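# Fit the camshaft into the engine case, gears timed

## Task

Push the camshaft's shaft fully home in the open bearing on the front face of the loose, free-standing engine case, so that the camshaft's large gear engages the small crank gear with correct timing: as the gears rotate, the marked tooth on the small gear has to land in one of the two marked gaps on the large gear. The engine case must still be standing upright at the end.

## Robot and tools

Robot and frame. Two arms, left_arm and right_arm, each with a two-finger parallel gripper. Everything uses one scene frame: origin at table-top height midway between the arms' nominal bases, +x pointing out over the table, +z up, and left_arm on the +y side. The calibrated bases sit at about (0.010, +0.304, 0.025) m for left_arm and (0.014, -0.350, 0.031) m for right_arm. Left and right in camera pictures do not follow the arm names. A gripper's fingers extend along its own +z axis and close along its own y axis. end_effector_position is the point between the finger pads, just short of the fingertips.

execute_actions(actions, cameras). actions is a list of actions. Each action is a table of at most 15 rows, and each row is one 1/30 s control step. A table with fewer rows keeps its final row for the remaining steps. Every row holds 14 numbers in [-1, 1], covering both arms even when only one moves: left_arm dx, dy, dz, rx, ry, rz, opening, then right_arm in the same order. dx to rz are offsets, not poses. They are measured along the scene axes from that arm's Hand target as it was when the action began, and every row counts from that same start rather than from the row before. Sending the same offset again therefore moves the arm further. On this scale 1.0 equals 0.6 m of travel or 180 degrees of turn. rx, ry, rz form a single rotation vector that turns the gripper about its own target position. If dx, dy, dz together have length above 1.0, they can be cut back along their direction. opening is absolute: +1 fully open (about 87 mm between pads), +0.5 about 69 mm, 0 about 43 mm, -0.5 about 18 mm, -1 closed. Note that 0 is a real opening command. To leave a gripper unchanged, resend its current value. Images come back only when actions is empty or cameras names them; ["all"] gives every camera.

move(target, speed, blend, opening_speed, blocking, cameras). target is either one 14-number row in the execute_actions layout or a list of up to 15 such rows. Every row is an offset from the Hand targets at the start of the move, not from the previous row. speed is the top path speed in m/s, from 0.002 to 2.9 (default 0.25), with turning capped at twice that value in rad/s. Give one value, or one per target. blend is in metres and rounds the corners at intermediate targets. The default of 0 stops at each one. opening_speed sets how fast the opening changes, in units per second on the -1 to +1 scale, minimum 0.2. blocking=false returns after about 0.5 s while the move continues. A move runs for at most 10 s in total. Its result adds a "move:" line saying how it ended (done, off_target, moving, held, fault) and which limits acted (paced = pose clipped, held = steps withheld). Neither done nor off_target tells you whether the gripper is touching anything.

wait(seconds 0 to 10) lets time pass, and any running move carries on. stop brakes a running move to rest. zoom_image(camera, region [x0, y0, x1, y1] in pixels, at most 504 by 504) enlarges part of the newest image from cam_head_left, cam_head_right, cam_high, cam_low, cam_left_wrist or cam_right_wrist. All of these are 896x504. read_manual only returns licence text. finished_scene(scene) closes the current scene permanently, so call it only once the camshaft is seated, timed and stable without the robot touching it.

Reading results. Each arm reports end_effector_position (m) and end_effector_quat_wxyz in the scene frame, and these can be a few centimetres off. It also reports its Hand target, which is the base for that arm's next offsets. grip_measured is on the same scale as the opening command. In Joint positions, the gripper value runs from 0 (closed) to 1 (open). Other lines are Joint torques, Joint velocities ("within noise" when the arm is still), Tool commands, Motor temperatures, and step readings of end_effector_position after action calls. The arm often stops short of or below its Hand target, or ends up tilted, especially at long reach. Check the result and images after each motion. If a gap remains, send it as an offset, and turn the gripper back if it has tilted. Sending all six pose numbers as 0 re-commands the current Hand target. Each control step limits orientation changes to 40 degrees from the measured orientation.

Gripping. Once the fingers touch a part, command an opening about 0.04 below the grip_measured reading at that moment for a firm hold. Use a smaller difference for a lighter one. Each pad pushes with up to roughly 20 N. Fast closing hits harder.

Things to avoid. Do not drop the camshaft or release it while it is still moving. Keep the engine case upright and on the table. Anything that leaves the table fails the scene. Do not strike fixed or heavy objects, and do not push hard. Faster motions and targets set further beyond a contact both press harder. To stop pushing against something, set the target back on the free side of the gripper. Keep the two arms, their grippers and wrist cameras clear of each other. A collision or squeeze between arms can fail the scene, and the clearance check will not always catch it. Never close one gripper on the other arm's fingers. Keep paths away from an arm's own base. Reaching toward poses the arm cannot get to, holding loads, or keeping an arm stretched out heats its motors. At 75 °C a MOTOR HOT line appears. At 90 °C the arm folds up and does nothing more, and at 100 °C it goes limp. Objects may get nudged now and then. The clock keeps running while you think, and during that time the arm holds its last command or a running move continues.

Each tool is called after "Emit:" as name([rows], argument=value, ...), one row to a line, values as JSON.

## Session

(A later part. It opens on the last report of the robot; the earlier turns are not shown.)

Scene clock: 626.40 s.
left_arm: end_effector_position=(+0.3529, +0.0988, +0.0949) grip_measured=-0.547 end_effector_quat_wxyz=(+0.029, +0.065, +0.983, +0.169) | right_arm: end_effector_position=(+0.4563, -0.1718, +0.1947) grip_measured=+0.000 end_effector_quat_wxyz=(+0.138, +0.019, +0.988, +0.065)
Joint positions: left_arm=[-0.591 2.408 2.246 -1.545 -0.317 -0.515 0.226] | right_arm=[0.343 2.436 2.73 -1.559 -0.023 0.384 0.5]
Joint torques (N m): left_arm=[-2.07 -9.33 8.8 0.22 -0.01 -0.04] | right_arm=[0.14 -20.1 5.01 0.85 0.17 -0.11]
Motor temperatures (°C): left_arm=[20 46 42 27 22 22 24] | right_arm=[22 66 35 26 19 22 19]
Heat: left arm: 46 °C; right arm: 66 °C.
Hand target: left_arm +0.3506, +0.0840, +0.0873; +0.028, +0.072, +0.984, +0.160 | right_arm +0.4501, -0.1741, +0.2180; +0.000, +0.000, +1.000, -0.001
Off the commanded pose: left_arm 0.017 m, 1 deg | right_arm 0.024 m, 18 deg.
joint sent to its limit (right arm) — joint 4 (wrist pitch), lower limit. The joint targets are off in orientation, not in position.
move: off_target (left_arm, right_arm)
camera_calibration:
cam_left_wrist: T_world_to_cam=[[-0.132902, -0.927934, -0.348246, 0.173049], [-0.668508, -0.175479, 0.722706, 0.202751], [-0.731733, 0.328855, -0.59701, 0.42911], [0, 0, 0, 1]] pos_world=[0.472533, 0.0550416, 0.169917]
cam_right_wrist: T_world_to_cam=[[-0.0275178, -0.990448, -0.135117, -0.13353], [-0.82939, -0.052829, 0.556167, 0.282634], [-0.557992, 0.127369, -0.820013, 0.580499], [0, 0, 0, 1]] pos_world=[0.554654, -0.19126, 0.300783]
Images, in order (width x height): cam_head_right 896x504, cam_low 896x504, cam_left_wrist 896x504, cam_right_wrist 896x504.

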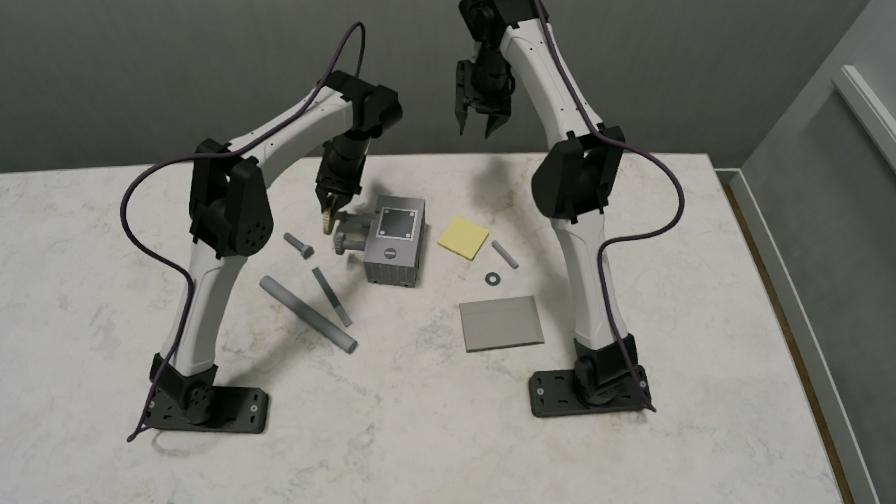

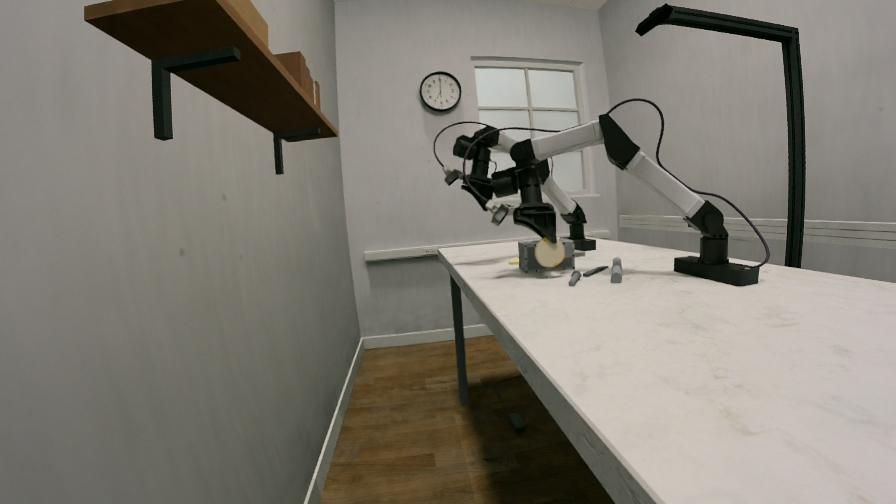

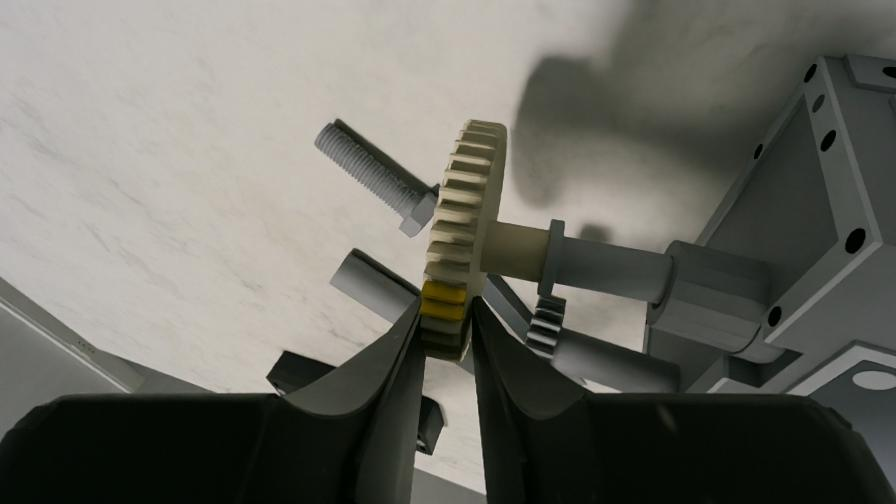

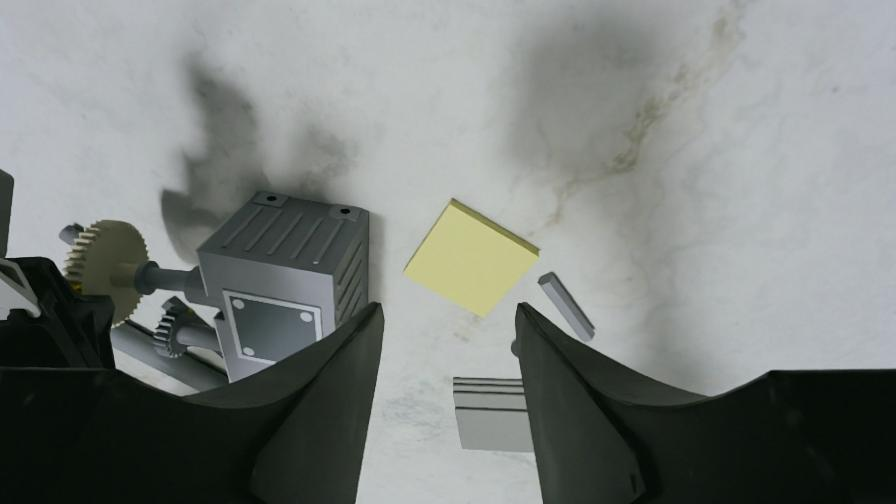

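Emit:
move([
  [-0.001,0.01,-0.006,0,0,0,-0.9,-0.25,-0.1,0.0,0,0,0,0],
  [-0.002,-0.008,-0.008,0,0,0,-0.9,-0.25,-0.1,0,0,0,0,0],
  [-0.002,-0.015,-0.016,0,0,0,-0.9,-0.25,-0.1,0,0,0,0,0],
], speed=[0.3,0.04,0.03], cameras=["cam_left_wrist","cam_low","cam_head_right"])

Emit:
zoom_image(camera="cam_low", region=[490, 190, 620, 290])

Emit:
zoom_image(camera="cam_head_right", region=[280, 170, 420, 290])

Scene clock: 636.97 s.
left_arm: end_effector_position=(+0.3523, +0.0984, +0.0939) grip_measured=-0.538 end_effector_quat_wxyz=(+0.030, +0.064, +0.981, +0.178) | right_arm: end_effector_position=(+0.3012, -0.2306, +0.2101) grip_measured=+0.000 end_effector_quat_wxyz=(+0.006, +0.006, +1.000, +0.008)
Joint positions: left_arm=[-0.599 2.421 2.26 -1.558 -0.333 -0.53 0.231] | right_arm=[0.343 1.885 1.903 -1.573 -0.01 0.353 0.5]
Joint torques (N m): left_arm=[-3 -8.35 8.02 0.46 0.16 -0.07] | right_arm=[-0.38 -13.19 5.22 0.51 0.17 -0.12]
Motor temperatures (°C): left_arm=[21 47 42 27 22 22 24] | right_arm=[22 72 35 26 19 22 19]
Heat: left arm: 47 °C; right arm: 72 °C.
Hand target: left_arm +0.3494, +0.0750, +0.0777; +0.028, +0.071, +0.984, +0.160 | right_arm +0.3001, -0.2340, +0.2180; +0.000, +0.000, +1.000, +0.000
Off the commanded pose: left_arm 0.029 m, 2 deg | right_arm 0.009 m, 1 deg.
joint read past its limit (right arm) — joint 4 (wrist pitch), lower limit.
joint sent to its limit (right arm) — joint 4 (wrist pitch), lower limit. The joint targets are off in orientation, not in position.
move: off_target (left_arm)
camera_calibration:
cam_left_wrist: T_world_to_cam=[[-0.128126, -0.921546, -0.36652, 0.171625], [-0.670535, -0.191803, 0.716655, 0.205822], [-0.73073, 0.337586, -0.593354, 0.426598], [0, 0, 0, 1]] pos_world=[0.471728, 0.0536237, 0.168524]
Images, in order (width x height): cam_head_right 896x504, cam_low 896x504, cam_left_wrist 896x504.

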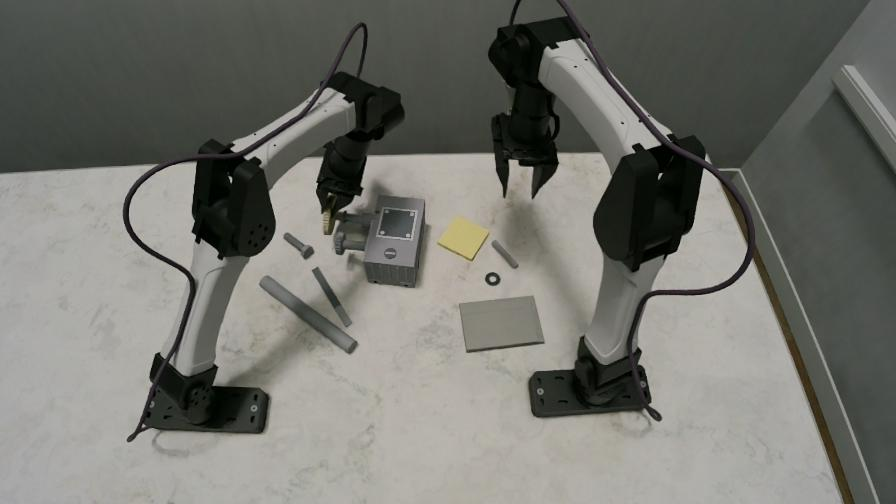

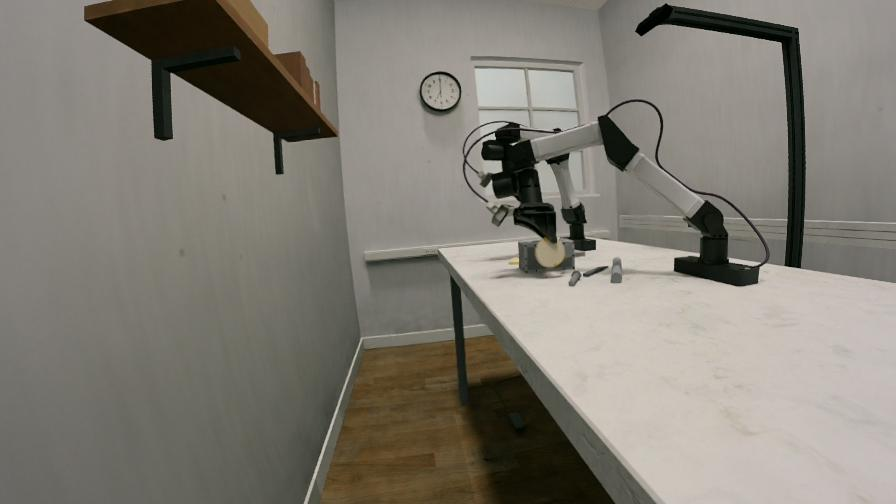

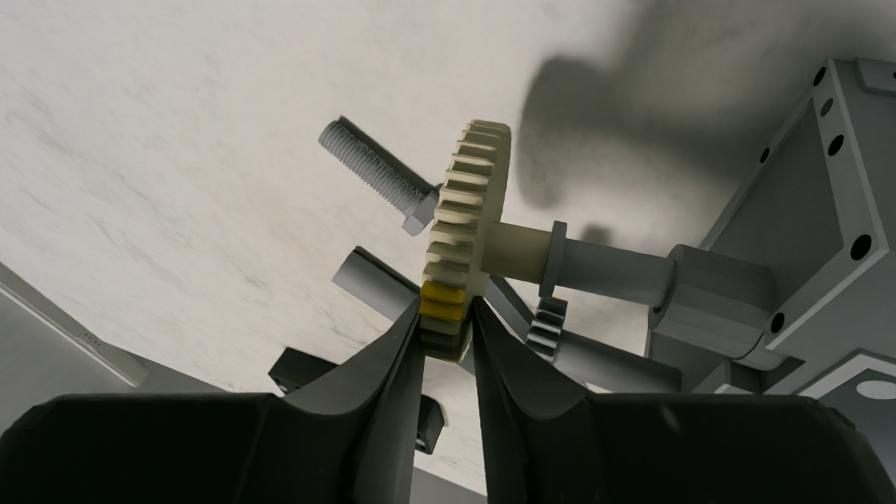

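Scaled by 3.877.

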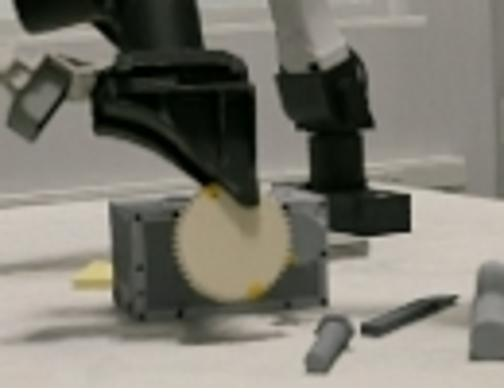

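Scaled by 3.600.

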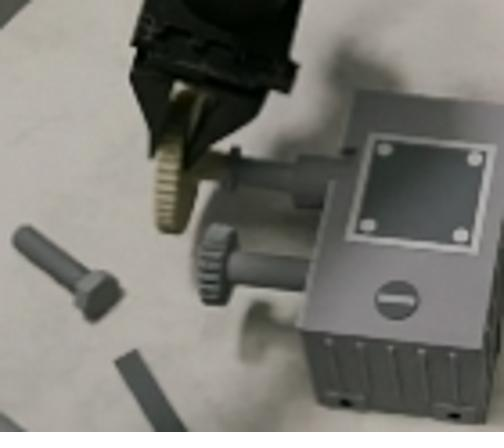

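Emit:
move([
  [0,0.03,0.006,0,0,0,-0.9,0,0,0,0,0,0,0],
  [0,0.03,0.006,0,0,0,-0.35,0,0,0,0,0,0,0],
], speed=0.05, opening_speed=0.3, cameras=["cam_left_wrist","cam_low","cam_head_right"])

Emit:
zoom_image(camera="cam_head_right", region=[280, 170, 420, 290])

Scene clock: 645.47 s.
left_arm: end_effector_position=(+0.3515, +0.1008, +0.0861) grip_measured=-0.350 end_effector_quat_wxyz=(+0.031, +0.069, +0.982, +0.176) | right_arm: end_effector_position=(+0.3012, -0.2306, +0.2101) grip_measured=+0.000 end_effector_quat_wxyz=(+0.006, +0.006, +1.000, +0.008)
Joint positions: left_arm=[-0.595 2.398 2.19 -1.504 -0.331 -0.515 0.325] | right_arm=[0.343 1.885 1.903 -1.573 -0.01 0.353 0.5]
Joint torques (N m): left_arm=[-0.43 -11.62 5.74 0.37 0.11 0.08] | right_arm=[-0.38 -13.18 5.23 0.51 0.18 -0.12]
Motor temperatures (°C): left_arm=[21 48 41 27 22 22 24] | right_arm=[22 69 34 25 19 22 19]
Heat: left arm: 48 °C; right arm: 69 °C.
Hand target: left_arm +0.3494, +0.0930, +0.0813; +0.028, +0.071, +0.984, +0.160 | right_arm +0.3001, -0.2340, +0.2180; +0.000, +0.000, +1.000, +0.000
Off the commanded pose: left_arm 0.009 m, 2 deg | right_arm 0.009 m, 1 deg.
joint read past its limit (right arm) — joint 4 (wrist pitch), lower limit.
joint sent to its limit (right arm) — joint 4 (wrist pitch), lower limit. The joint targets are off in orientation, not in position.
move: done; target 2's new opening was sent with left_arm's hand 0.013 m and 2 deg from that target
camera_calibration:
cam_left_wrist: T_world_to_cam=[[-0.137677, -0.921837, -0.3623, 0.173973], [-0.672202, -0.181688, 0.717729, 0.21082], [-0.727454, 0.342354, -0.594646, 0.41908], [0, 0, 0, 1]] pos_world=[0.470527, 0.0552043, 0.160924]
Images, in order (width x height): cam_head_right 896x504, cam_low 896x504, cam_left_wrist 896x504.

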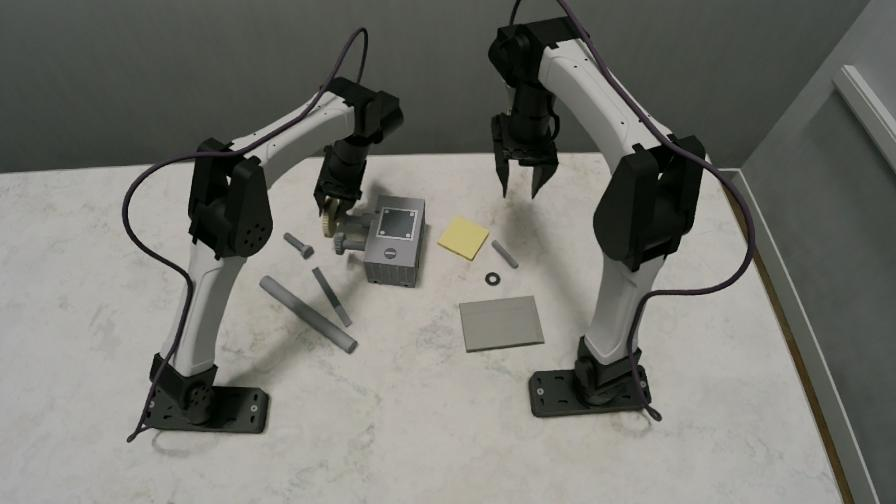

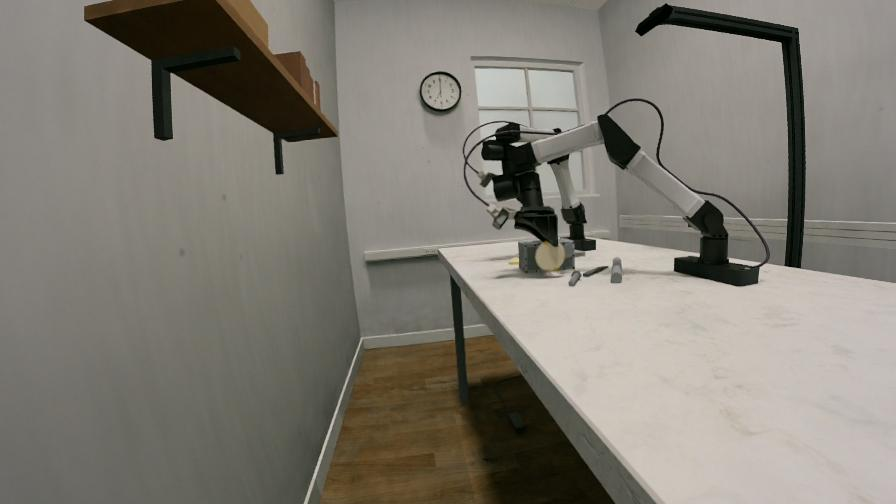

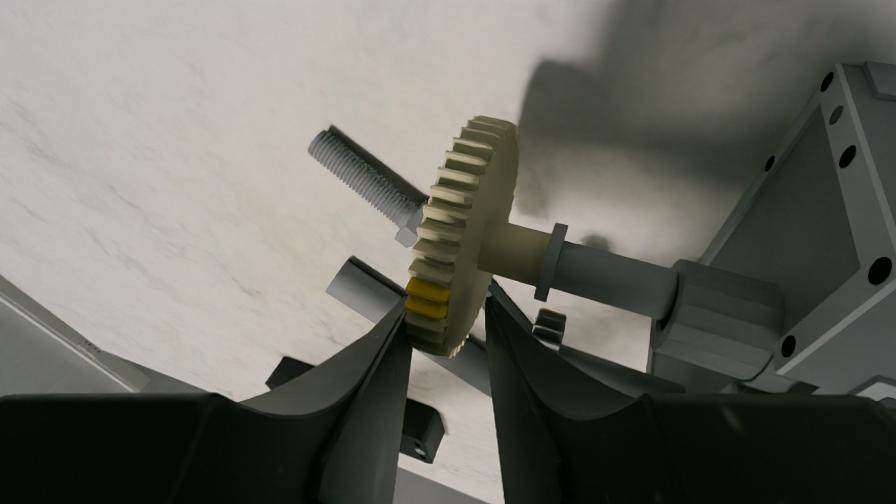

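Scaled by 3.600.

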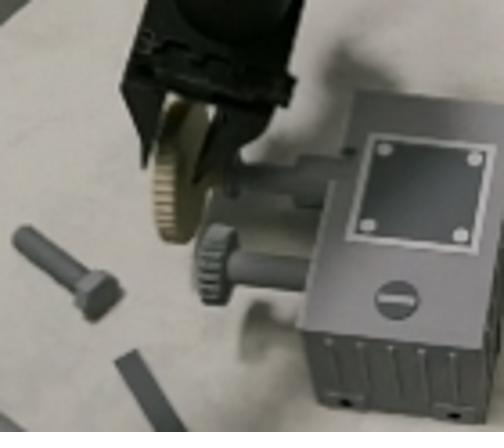

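Emit:
move([
  [0.002,0.004,0,0,0,0,-0.9,0,0,0,0,0,0,0],
  [0.002,0.004,0.01,0.02,-0.003,0,-0.9,0,0,0,0,0,0,0],
  [-0.003,-0.028,0.008,0.02,-0.003,0,-0.9,0,0,0,0,0,0,0],
], speed=0.04, opening_speed=0.5, cameras=["cam_left_wrist","cam_head_right"])

Emit:
zoom_image(camera="cam_head_right", region=[280, 170, 420, 290])

Scene clock: 652.87 s.
left_arm: end_effector_position=(+0.3508, +0.0982, +0.0964) grip_measured=-0.525 end_effector_quat_wxyz=(+0.039, +0.065, +0.976, +0.205) | right_arm: end_effector_position=(+0.3012, -0.2306, +0.2101) grip_measured=+0.000 end_effector_quat_wxyz=(+0.006, +0.006, +1.000, +0.008)
Joint positions: left_arm=[-0.621 2.437 2.286 -1.591 -0.385 -0.556 0.238] | right_arm=[0.343 1.885 1.903 -1.573 -0.01 0.353 0.5]
Joint torques (N m): left_arm=[-2.86 -9.24 8.72 0.31 0.13 -0.05] | right_arm=[-0.32 -13.29 5.23 0.5 0.16 -0.11]
Motor temperatures (°C): left_arm=[21 50 41 27 22 22 24] | right_arm=[22 67 34 25 19 22 19]
Heat: left arm: 50 °C; right arm: 67 °C.
Hand target: left_arm +0.3475, +0.0763, +0.0860; +0.030, +0.072, +0.978, +0.191 | right_arm +0.3001, -0.2340, +0.2180; +0.000, +0.000, +1.000, +0.000
Off the commanded pose: left_arm 0.025 m, 2 deg | right_arm 0.009 m, 1 deg.
joint read past its limit (left arm) — joint 4 (wrist pitch), lower limit.
joint read past its limit (right arm) — joint 4 (wrist pitch), lower limit.
joint sent to its limit (left arm) — joint 4 (wrist pitch), lower limit. The joint targets still meet the commanded pose.
joint sent to its limit (right arm) — joint 4 (wrist pitch), lower limit. The joint targets are off in orientation, not in position.
move: off_target (left_arm)
camera_calibration:
cam_left_wrist: T_world_to_cam=[[-0.125061, -0.900349, -0.41681, 0.173931], [-0.687182, -0.22442, 0.690953, 0.214495], [-0.71564, 0.372836, -0.590638, 0.418152], [0, 0, 0, 1]] pos_world=[0.468396, 0.0488331, 0.171267]
Images, in order (width x height): cam_head_right 896x504, cam_left_wrist 896x504.

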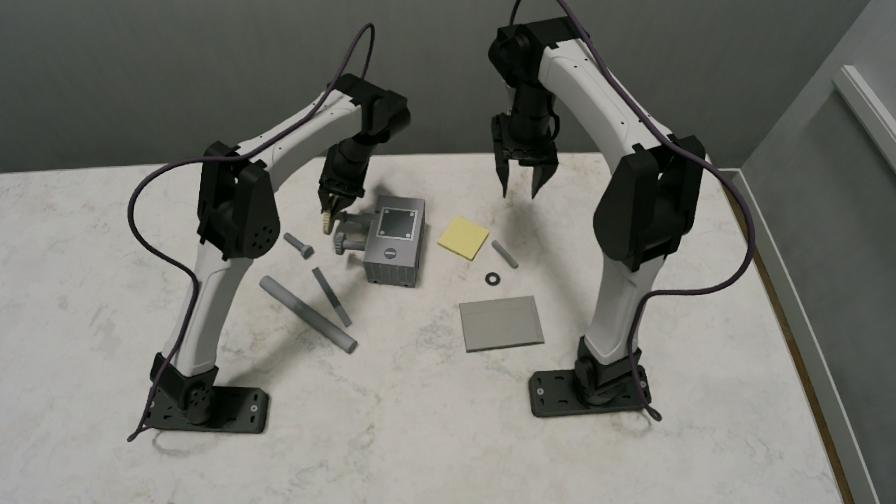

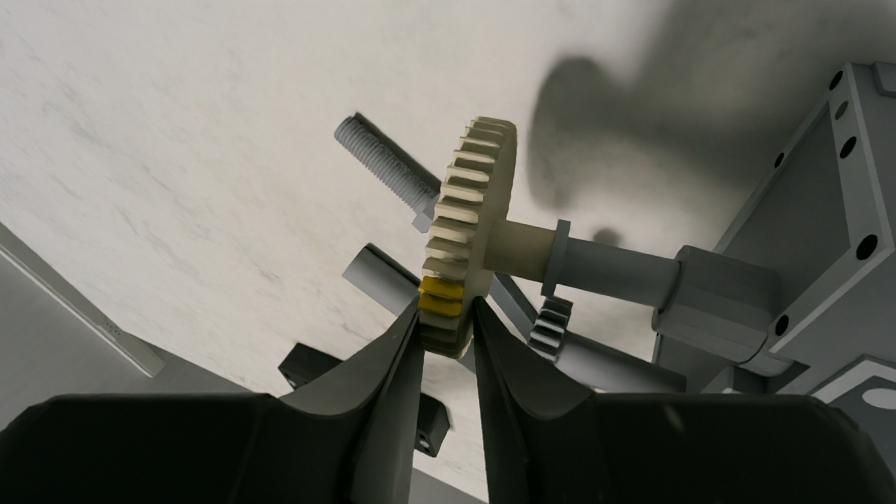

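Scaled by 3.600.

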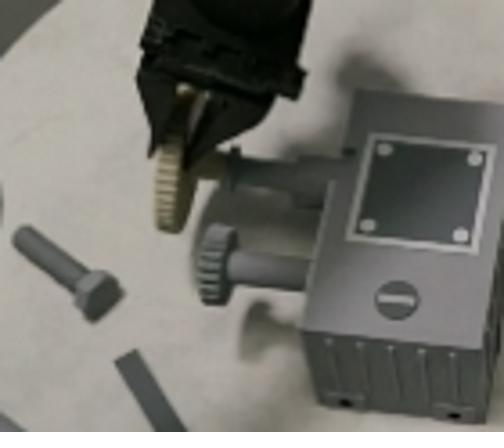

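Emit:
move([
  [0.004,0.028,-0.004,0,0,0,-0.9,0,0,0,0,0,0,0],
  [0.004,0.028,-0.012,0,0,0,-0.3,0,0,0,0,0,0,0],
  [0.004,0.04,0.1,0,0,0,-0.3,0,0,0,0,0,0,0],
  [0.027,0.14,0.1,-0.11,0.017,0,-1,0,0,0,0,0,0,0],
], speed=[0.05,0.05,0.1,0.2], opening_speed=0.4, cameras=["cam_left_wrist","cam_low","cam_head_right"])

Emit:
zoom_image(camera="cam_head_right", region=[280, 170, 420, 290])

Emit:
zoom_image(camera="cam_low", region=[490, 190, 620, 290])

Scene clock: 669.23 s.
left_arm: end_effector_position=(+0.3644, +0.1636, +0.1359) grip_measured=-0.964 end_effector_quat_wxyz=(+0.000, +0.067, +0.997, +0.032) | right_arm: end_effector_position=(+0.3012, -0.2306, +0.2101) grip_measured=+0.000 end_effector_quat_wxyz=(+0.006, +0.006, +1.000, +0.008)
Joint positions: left_arm=[-0.343 2.207 2.102 -1.485 -0.061 -0.245 0.018] | right_arm=[0.343 1.885 1.903 -1.573 -0.01 0.353 0.5]
Joint torques (N m): left_arm=[0.01 -13.76 5.7 0.52 0.15 0.13] | right_arm=[-0.39 -13.22 5.18 0.52 0.18 -0.11]
Motor temperatures (°C): left_arm=[21 52 40 27 22 22 24] | right_arm=[22 64 33 25 19 22 19]
Heat: left arm: 52 °C; right arm: 64 °C.
Hand target: left_arm +0.3637, +0.1603, +0.1460; +0.016, +0.070, +0.997, +0.018 | right_arm +0.3001, -0.2340, +0.2180; +0.000, +0.000, +1.000, +0.000
Off the commanded pose: left_arm 0.011 m, 2 deg | right_arm 0.009 m, 1 deg.
joint read past its limit (right arm) — joint 4 (wrist pitch), lower limit.
joint sent to its limit (right arm) — joint 4 (wrist pitch), lower limit. The joint targets are off in orientation, not in position.
move: off_target (left_arm); target 2's new opening was sent with left_arm's hand 0.015 m and 2 deg from that target; target 4's new opening was sent with left_arm's hand 0.011 m and 2 deg from that target
camera_calibration:
cam_left_wrist: T_world_to_cam=[[-0.147912, -0.986039, -0.0764798, 0.227095], [-0.61064, 0.0302218, 0.791332, 0.12806], [-0.777973, 0.163749, -0.606585, 0.485808], [0, 0, 0, 1]] pos_world=[0.489734, 0.140504, 0.210714]
Images, in order (width x height): cam_head_right 896x504, cam_low 896x504, cam_left_wrist 896x504.

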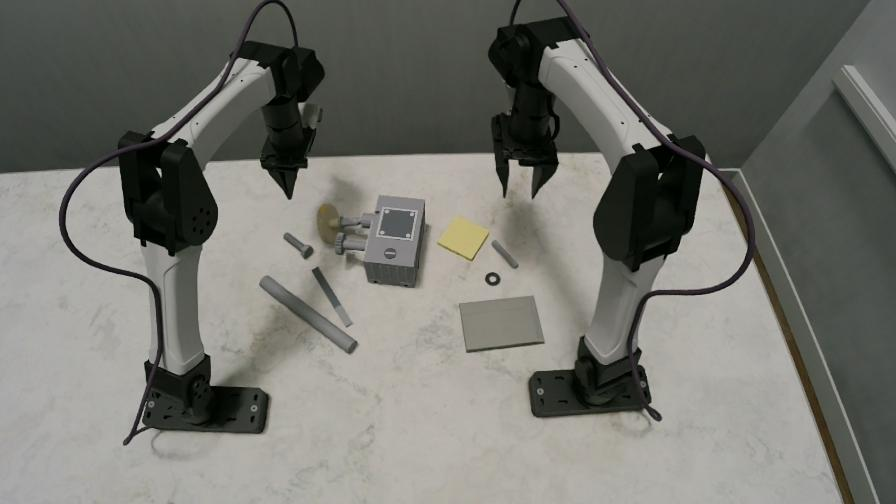

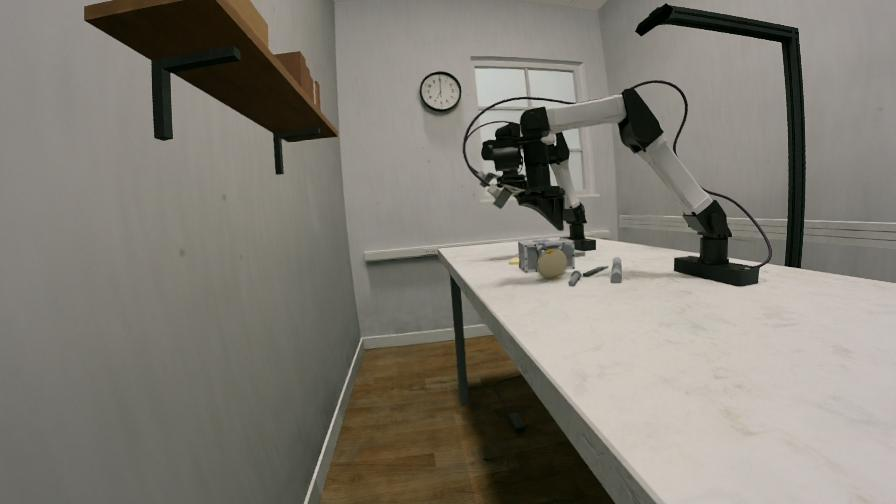

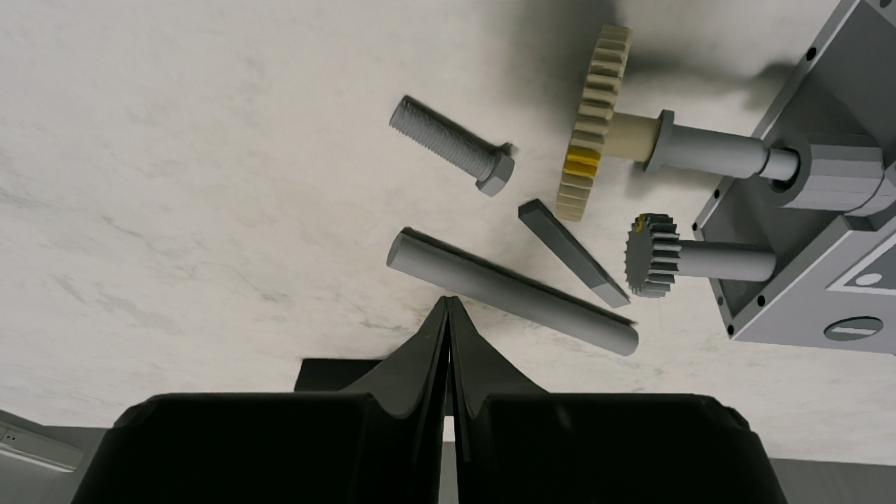

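Scaled by 3.600.

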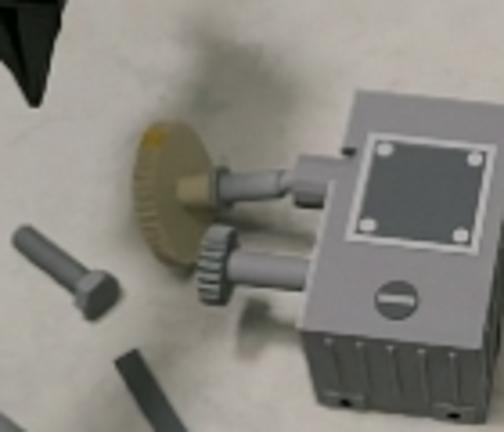

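Scaled by 3.877.

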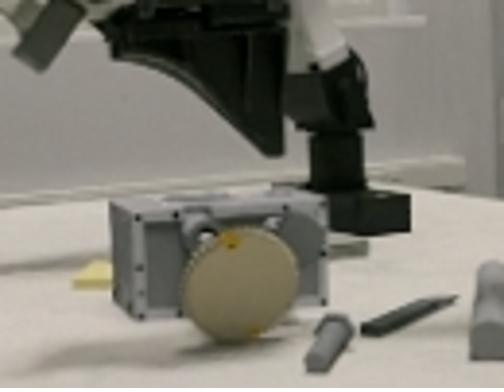

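Emit:
move([
  [-0.013,-0.039,-0.0,-0.11,0.017,0,-0.25,0,0,0,0,0,0,0],
  [-0.013,-0.079,-0.14,-0.11,0.017,0,-0.25,0,0,0,0,0,0,0],
], speed=[0.2,0.08], cameras=["cam_left_wrist","cam_low","cam_head_right"])

Emit:
zoom_image(camera="cam_head_right", region=[280, 170, 420, 290])

Scene clock: 685.33 s.
left_arm: end_effector_position=(+0.3583, +0.1170, +0.0685) grip_measured=-0.250 end_effector_quat_wxyz=(+0.008, +0.068, +0.986, -0.150) | right_arm: end_effector_position=(+0.3012, -0.2306, +0.2101) grip_measured=+0.000 end_effector_quat_wxyz=(+0.006, +0.006, +1.000, +0.008)
Joint positions: left_arm=[-0.309 2.133 1.691 -1.029 0.286 -0.22 0.375] | right_arm=[0.343 1.885 1.903 -1.573 -0.01 0.353 0.5]
Joint torques (N m): left_arm=[-0.35 -9.22 6.08 0.75 0.29 0.03] | right_arm=[-0.39 -13.22 5.3 0.49 0.17 -0.11]
Motor temperatures (°C): left_arm=[21 56 39 27 22 22 23] | right_arm=[22 63 32 24 19 22 19]
Heat: left arm: 56 °C; right arm: 63 °C.
Hand target: left_arm +0.3560, +0.1129, +0.0621; +0.001, +0.067, +0.986, -0.155 | right_arm +0.3001, -0.2340, +0.2180; +0.000, +0.000, +1.000, +0.000
Off the commanded pose: left_arm 0.008 m, 1 deg | right_arm 0.009 m, 1 deg.
joint read past its limit (right arm) — joint 4 (wrist pitch), lower limit.
joint sent to its limit (right arm) — joint 4 (wrist pitch), lower limit. The joint targets are off in orientation, not in position.
move: done
camera_calibration:
cam_left_wrist: T_world_to_cam=[[-0.151861, -0.947239, 0.28227, 0.14735], [-0.602458, 0.315108, 0.733316, 0.146774], [-0.783571, -0.0586939, -0.618524, 0.476721], [0, 0, 0, 1]] pos_world=[0.484346, 0.121307, 0.145639]
Images, in order (width x height): cam_head_right 896x504, cam_low 896x504, cam_left_wrist 896x504.

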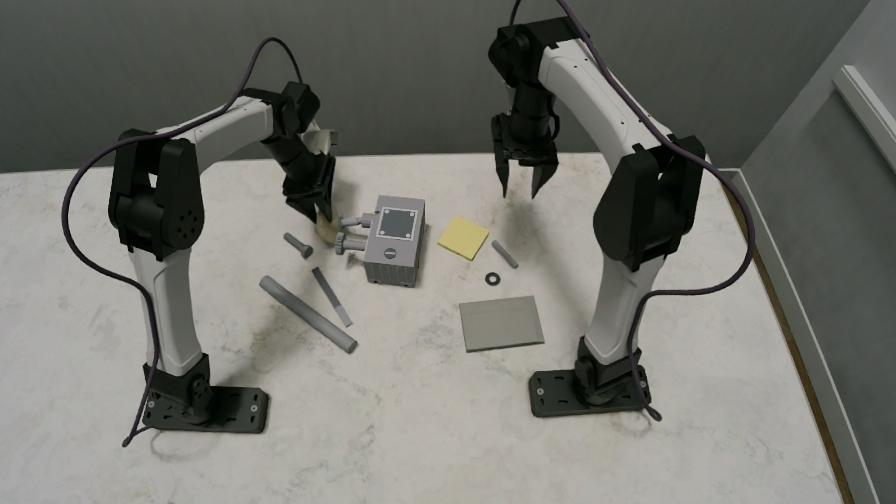

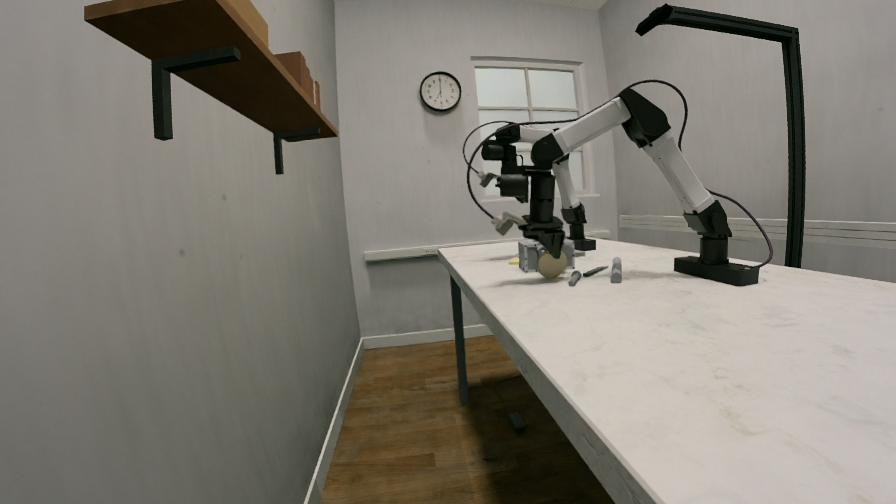

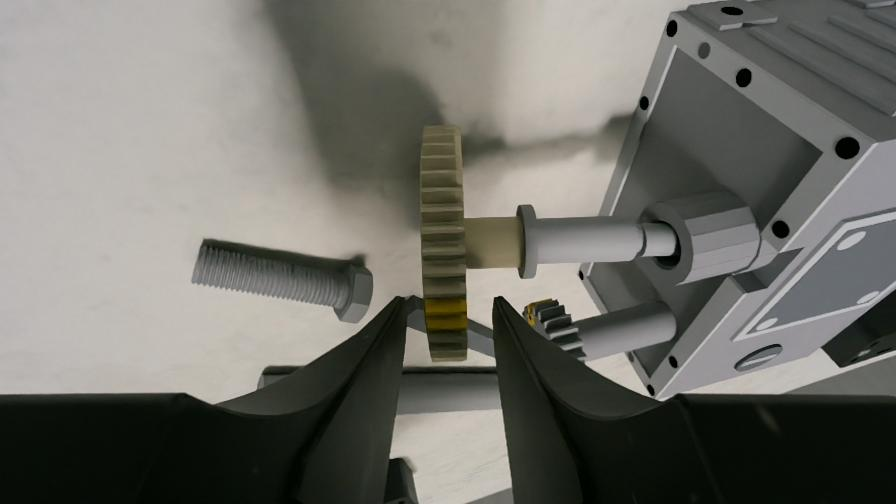

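Scaled by 3.600.

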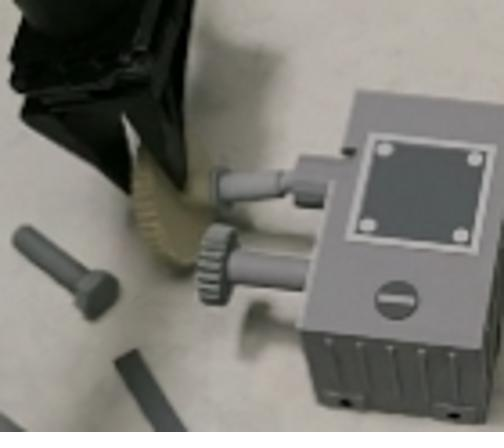

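Emit:
move([
  [0.002,0.004,0.0,0,0,0,-0.9,0,0,0,0,0,0,0],
  [0.002,0.0,0.06,0.11,-0.017,0,-0.9,0,0,0,0,0,0,0],
], speed=0.05, opening_speed=0.5, cameras=["cam_left_wrist","cam_low","cam_head_right"])

Emit:
zoom_image(camera="cam_head_right", region=[280, 170, 420, 290])

Emit:
zoom_image(camera="cam_low", region=[490, 190, 620, 290])

Scene clock: 699.77 s.
left_arm: end_effector_position=(+0.3566, +0.1139, +0.0935) grip_measured=-0.618 end_effector_quat_wxyz=(+0.016, +0.069, +0.997, +0.011) | right_arm: end_effector_position=(+0.3012, -0.2306, +0.2101) grip_measured=+0.000 end_effector_quat_wxyz=(+0.006, +0.006, +1.000, +0.008)
Joint positions: left_arm=[-0.445 2.209 1.944 -1.285 -0.034 -0.342 0.191] | right_arm=[0.343 1.885 1.903 -1.573 -0.01 0.353 0.5]
Joint torques (N m): left_arm=[-0.54 -9.85 10.22 0.14 -0.11 0.02] | right_arm=[-0.34 -13.22 5.29 0.51 0.17 -0.13]
Motor temperatures (°C): left_arm=[21 53 39 26 22 22 24] | right_arm=[22 62 32 24 19 22 19]
Heat: left arm: 53 °C; right arm: 62 °C.
Hand target: left_arm +0.3572, +0.1128, +0.0980; +0.016, +0.070, +0.997, +0.018 | right_arm +0.3001, -0.2340, +0.2180; +0.000, +0.000, +1.000, +0.000
Off the commanded pose: left_arm 0.005 m, 1 deg | right_arm 0.009 m, 1 deg.
joint read past its limit (right arm) — joint 4 (wrist pitch), lower limit.
joint sent to its limit (right arm) — joint 4 (wrist pitch), lower limit. The joint targets are off in orientation, not in position.
move: done
camera_calibration:
cam_left_wrist: T_world_to_cam=[[-0.152005, -0.987639, -0.0382467, 0.171706], [-0.633285, 0.0676116, 0.77096, 0.16405], [-0.758845, 0.141411, -0.635734, 0.460711], [0, 0, 0, 1]] pos_world=[0.479598, 0.0933423, 0.172981]
Images, in order (width x height): cam_head_right 896x504, cam_low 896x504, cam_left_wrist 896x504.

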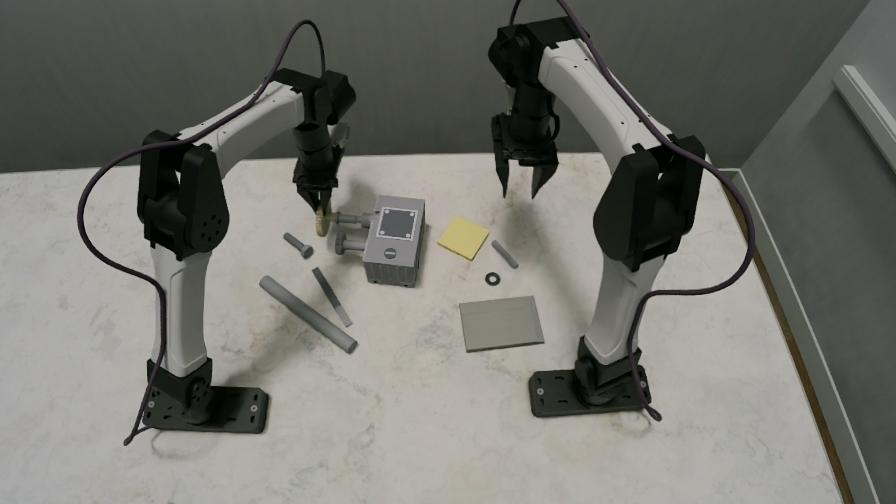

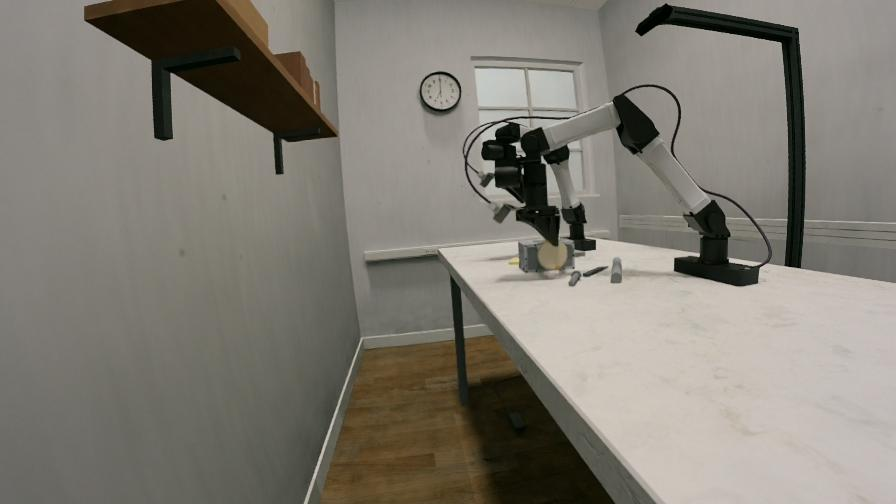

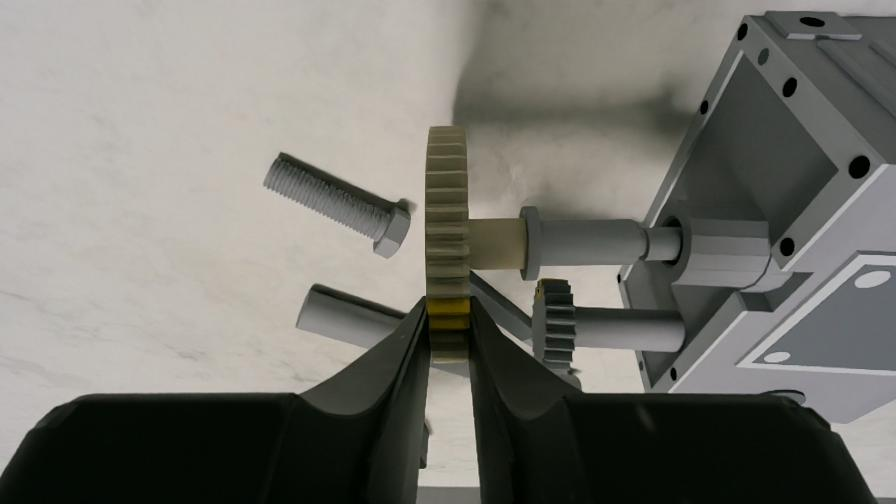

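Scaled by 3.600.

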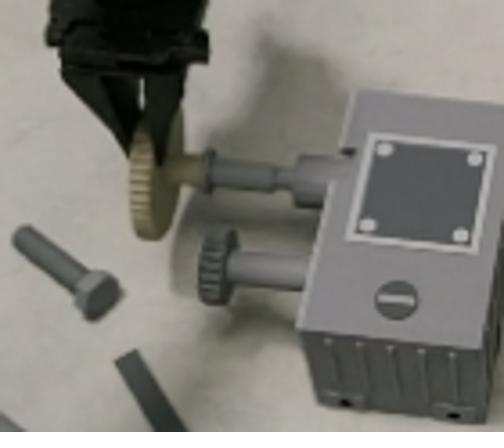

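Scaled by 3.877.

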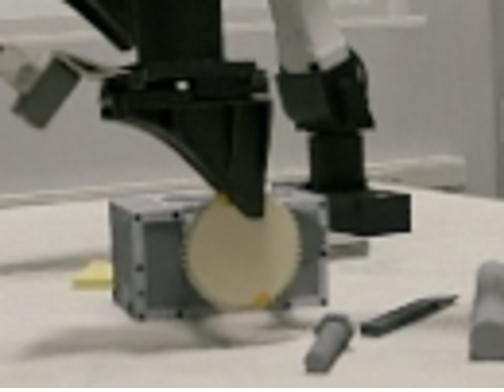

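Emit:
move([
  [-0.0025,-0.004,0.004,0,0,0,-0.9,0,0,0,0,0,0,0],
  [-0.006,-0.024,0.003,0,0,0,-0.9,0,0,0,0,0,0,0],
], speed=0.03, cameras=["cam_left_wrist","cam_head_right"])

Emit:
zoom_image(camera="cam_head_right", region=[280, 170, 420, 290])

Scene clock: 708.47 s.
left_arm: end_effector_position=(+0.3539, +0.1008, +0.0948) grip_measured=-0.618 end_effector_quat_wxyz=(+0.017, +0.069, +0.997, +0.015) | right_arm: end_effector_position=(+0.3012, -0.2306, +0.2101) grip_measured=+0.000 end_effector_quat_wxyz=(+0.006, +0.006, +1.000, +0.008)
Joint positions: left_arm=[-0.478 2.229 1.982 -1.305 -0.042 -0.374 0.191] | right_arm=[0.343 1.885 1.903 -1.573 -0.01 0.353 0.5]
Joint torques (N m): left_arm=[-0.44 -10.06 10.28 0.12 -0.04 -0.02] | right_arm=[-0.4 -13.22 5.24 0.51 0.16 -0.11]
Motor temperatures (°C): left_arm=[20 51 40 26 22 22 24] | right_arm=[22 62 32 24 19 22 19]
Heat: left arm: 51 °C; right arm: 62 °C.
Hand target: left_arm +0.3536, +0.0984, +0.0999; +0.016, +0.070, +0.997, +0.018 | right_arm +0.3001, -0.2340, +0.2180; +0.000, +0.000, +1.000, +0.000
Off the commanded pose: left_arm 0.006 m, 0 deg | right_arm 0.009 m, 1 deg.
joint read past its limit (right arm) — joint 4 (wrist pitch), lower limit.
joint sent to its limit (right arm) — joint 4 (wrist pitch), lower limit. The joint targets are off in orientation, not in position.
move: done
camera_calibration:
cam_left_wrist: T_world_to_cam=[[-0.151759, -0.987352, -0.0458919, 0.158961], [-0.635407, 0.0618886, 0.769694, 0.163599], [-0.757118, 0.145968, -0.636762, 0.460323], [0, 0, 0, 1]] pos_world=[0.476595, 0.0796332, 0.17449]
Images, in order (width x height): cam_head_right 896x504, cam_left_wrist 896x504.

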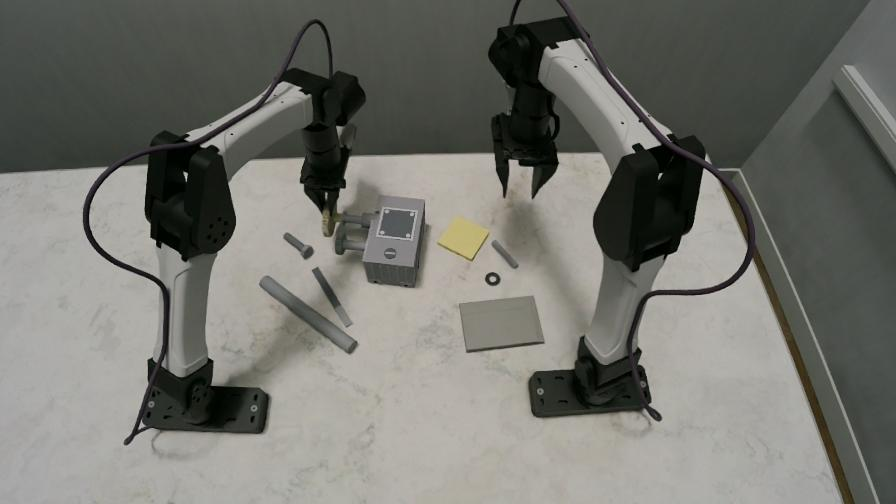

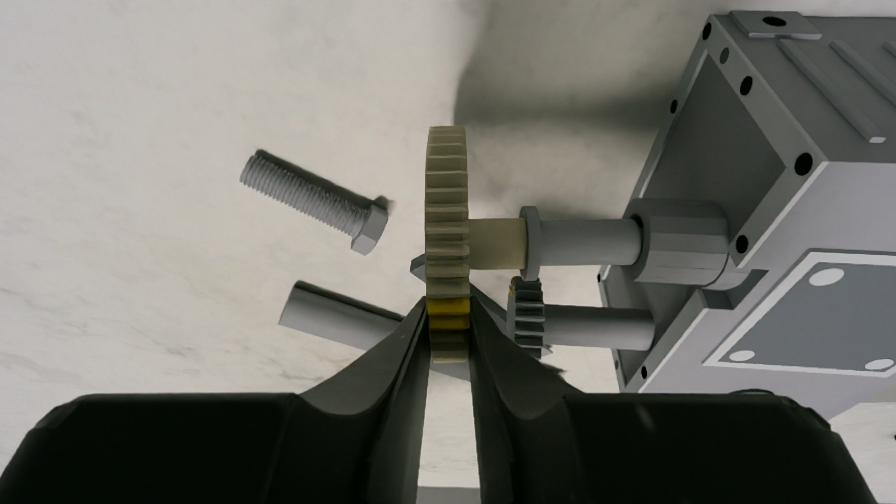

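Scaled by 3.600.

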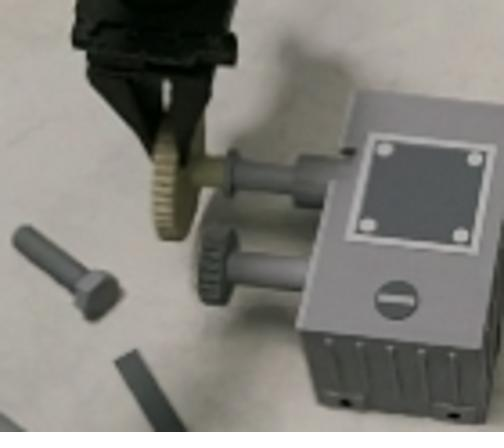

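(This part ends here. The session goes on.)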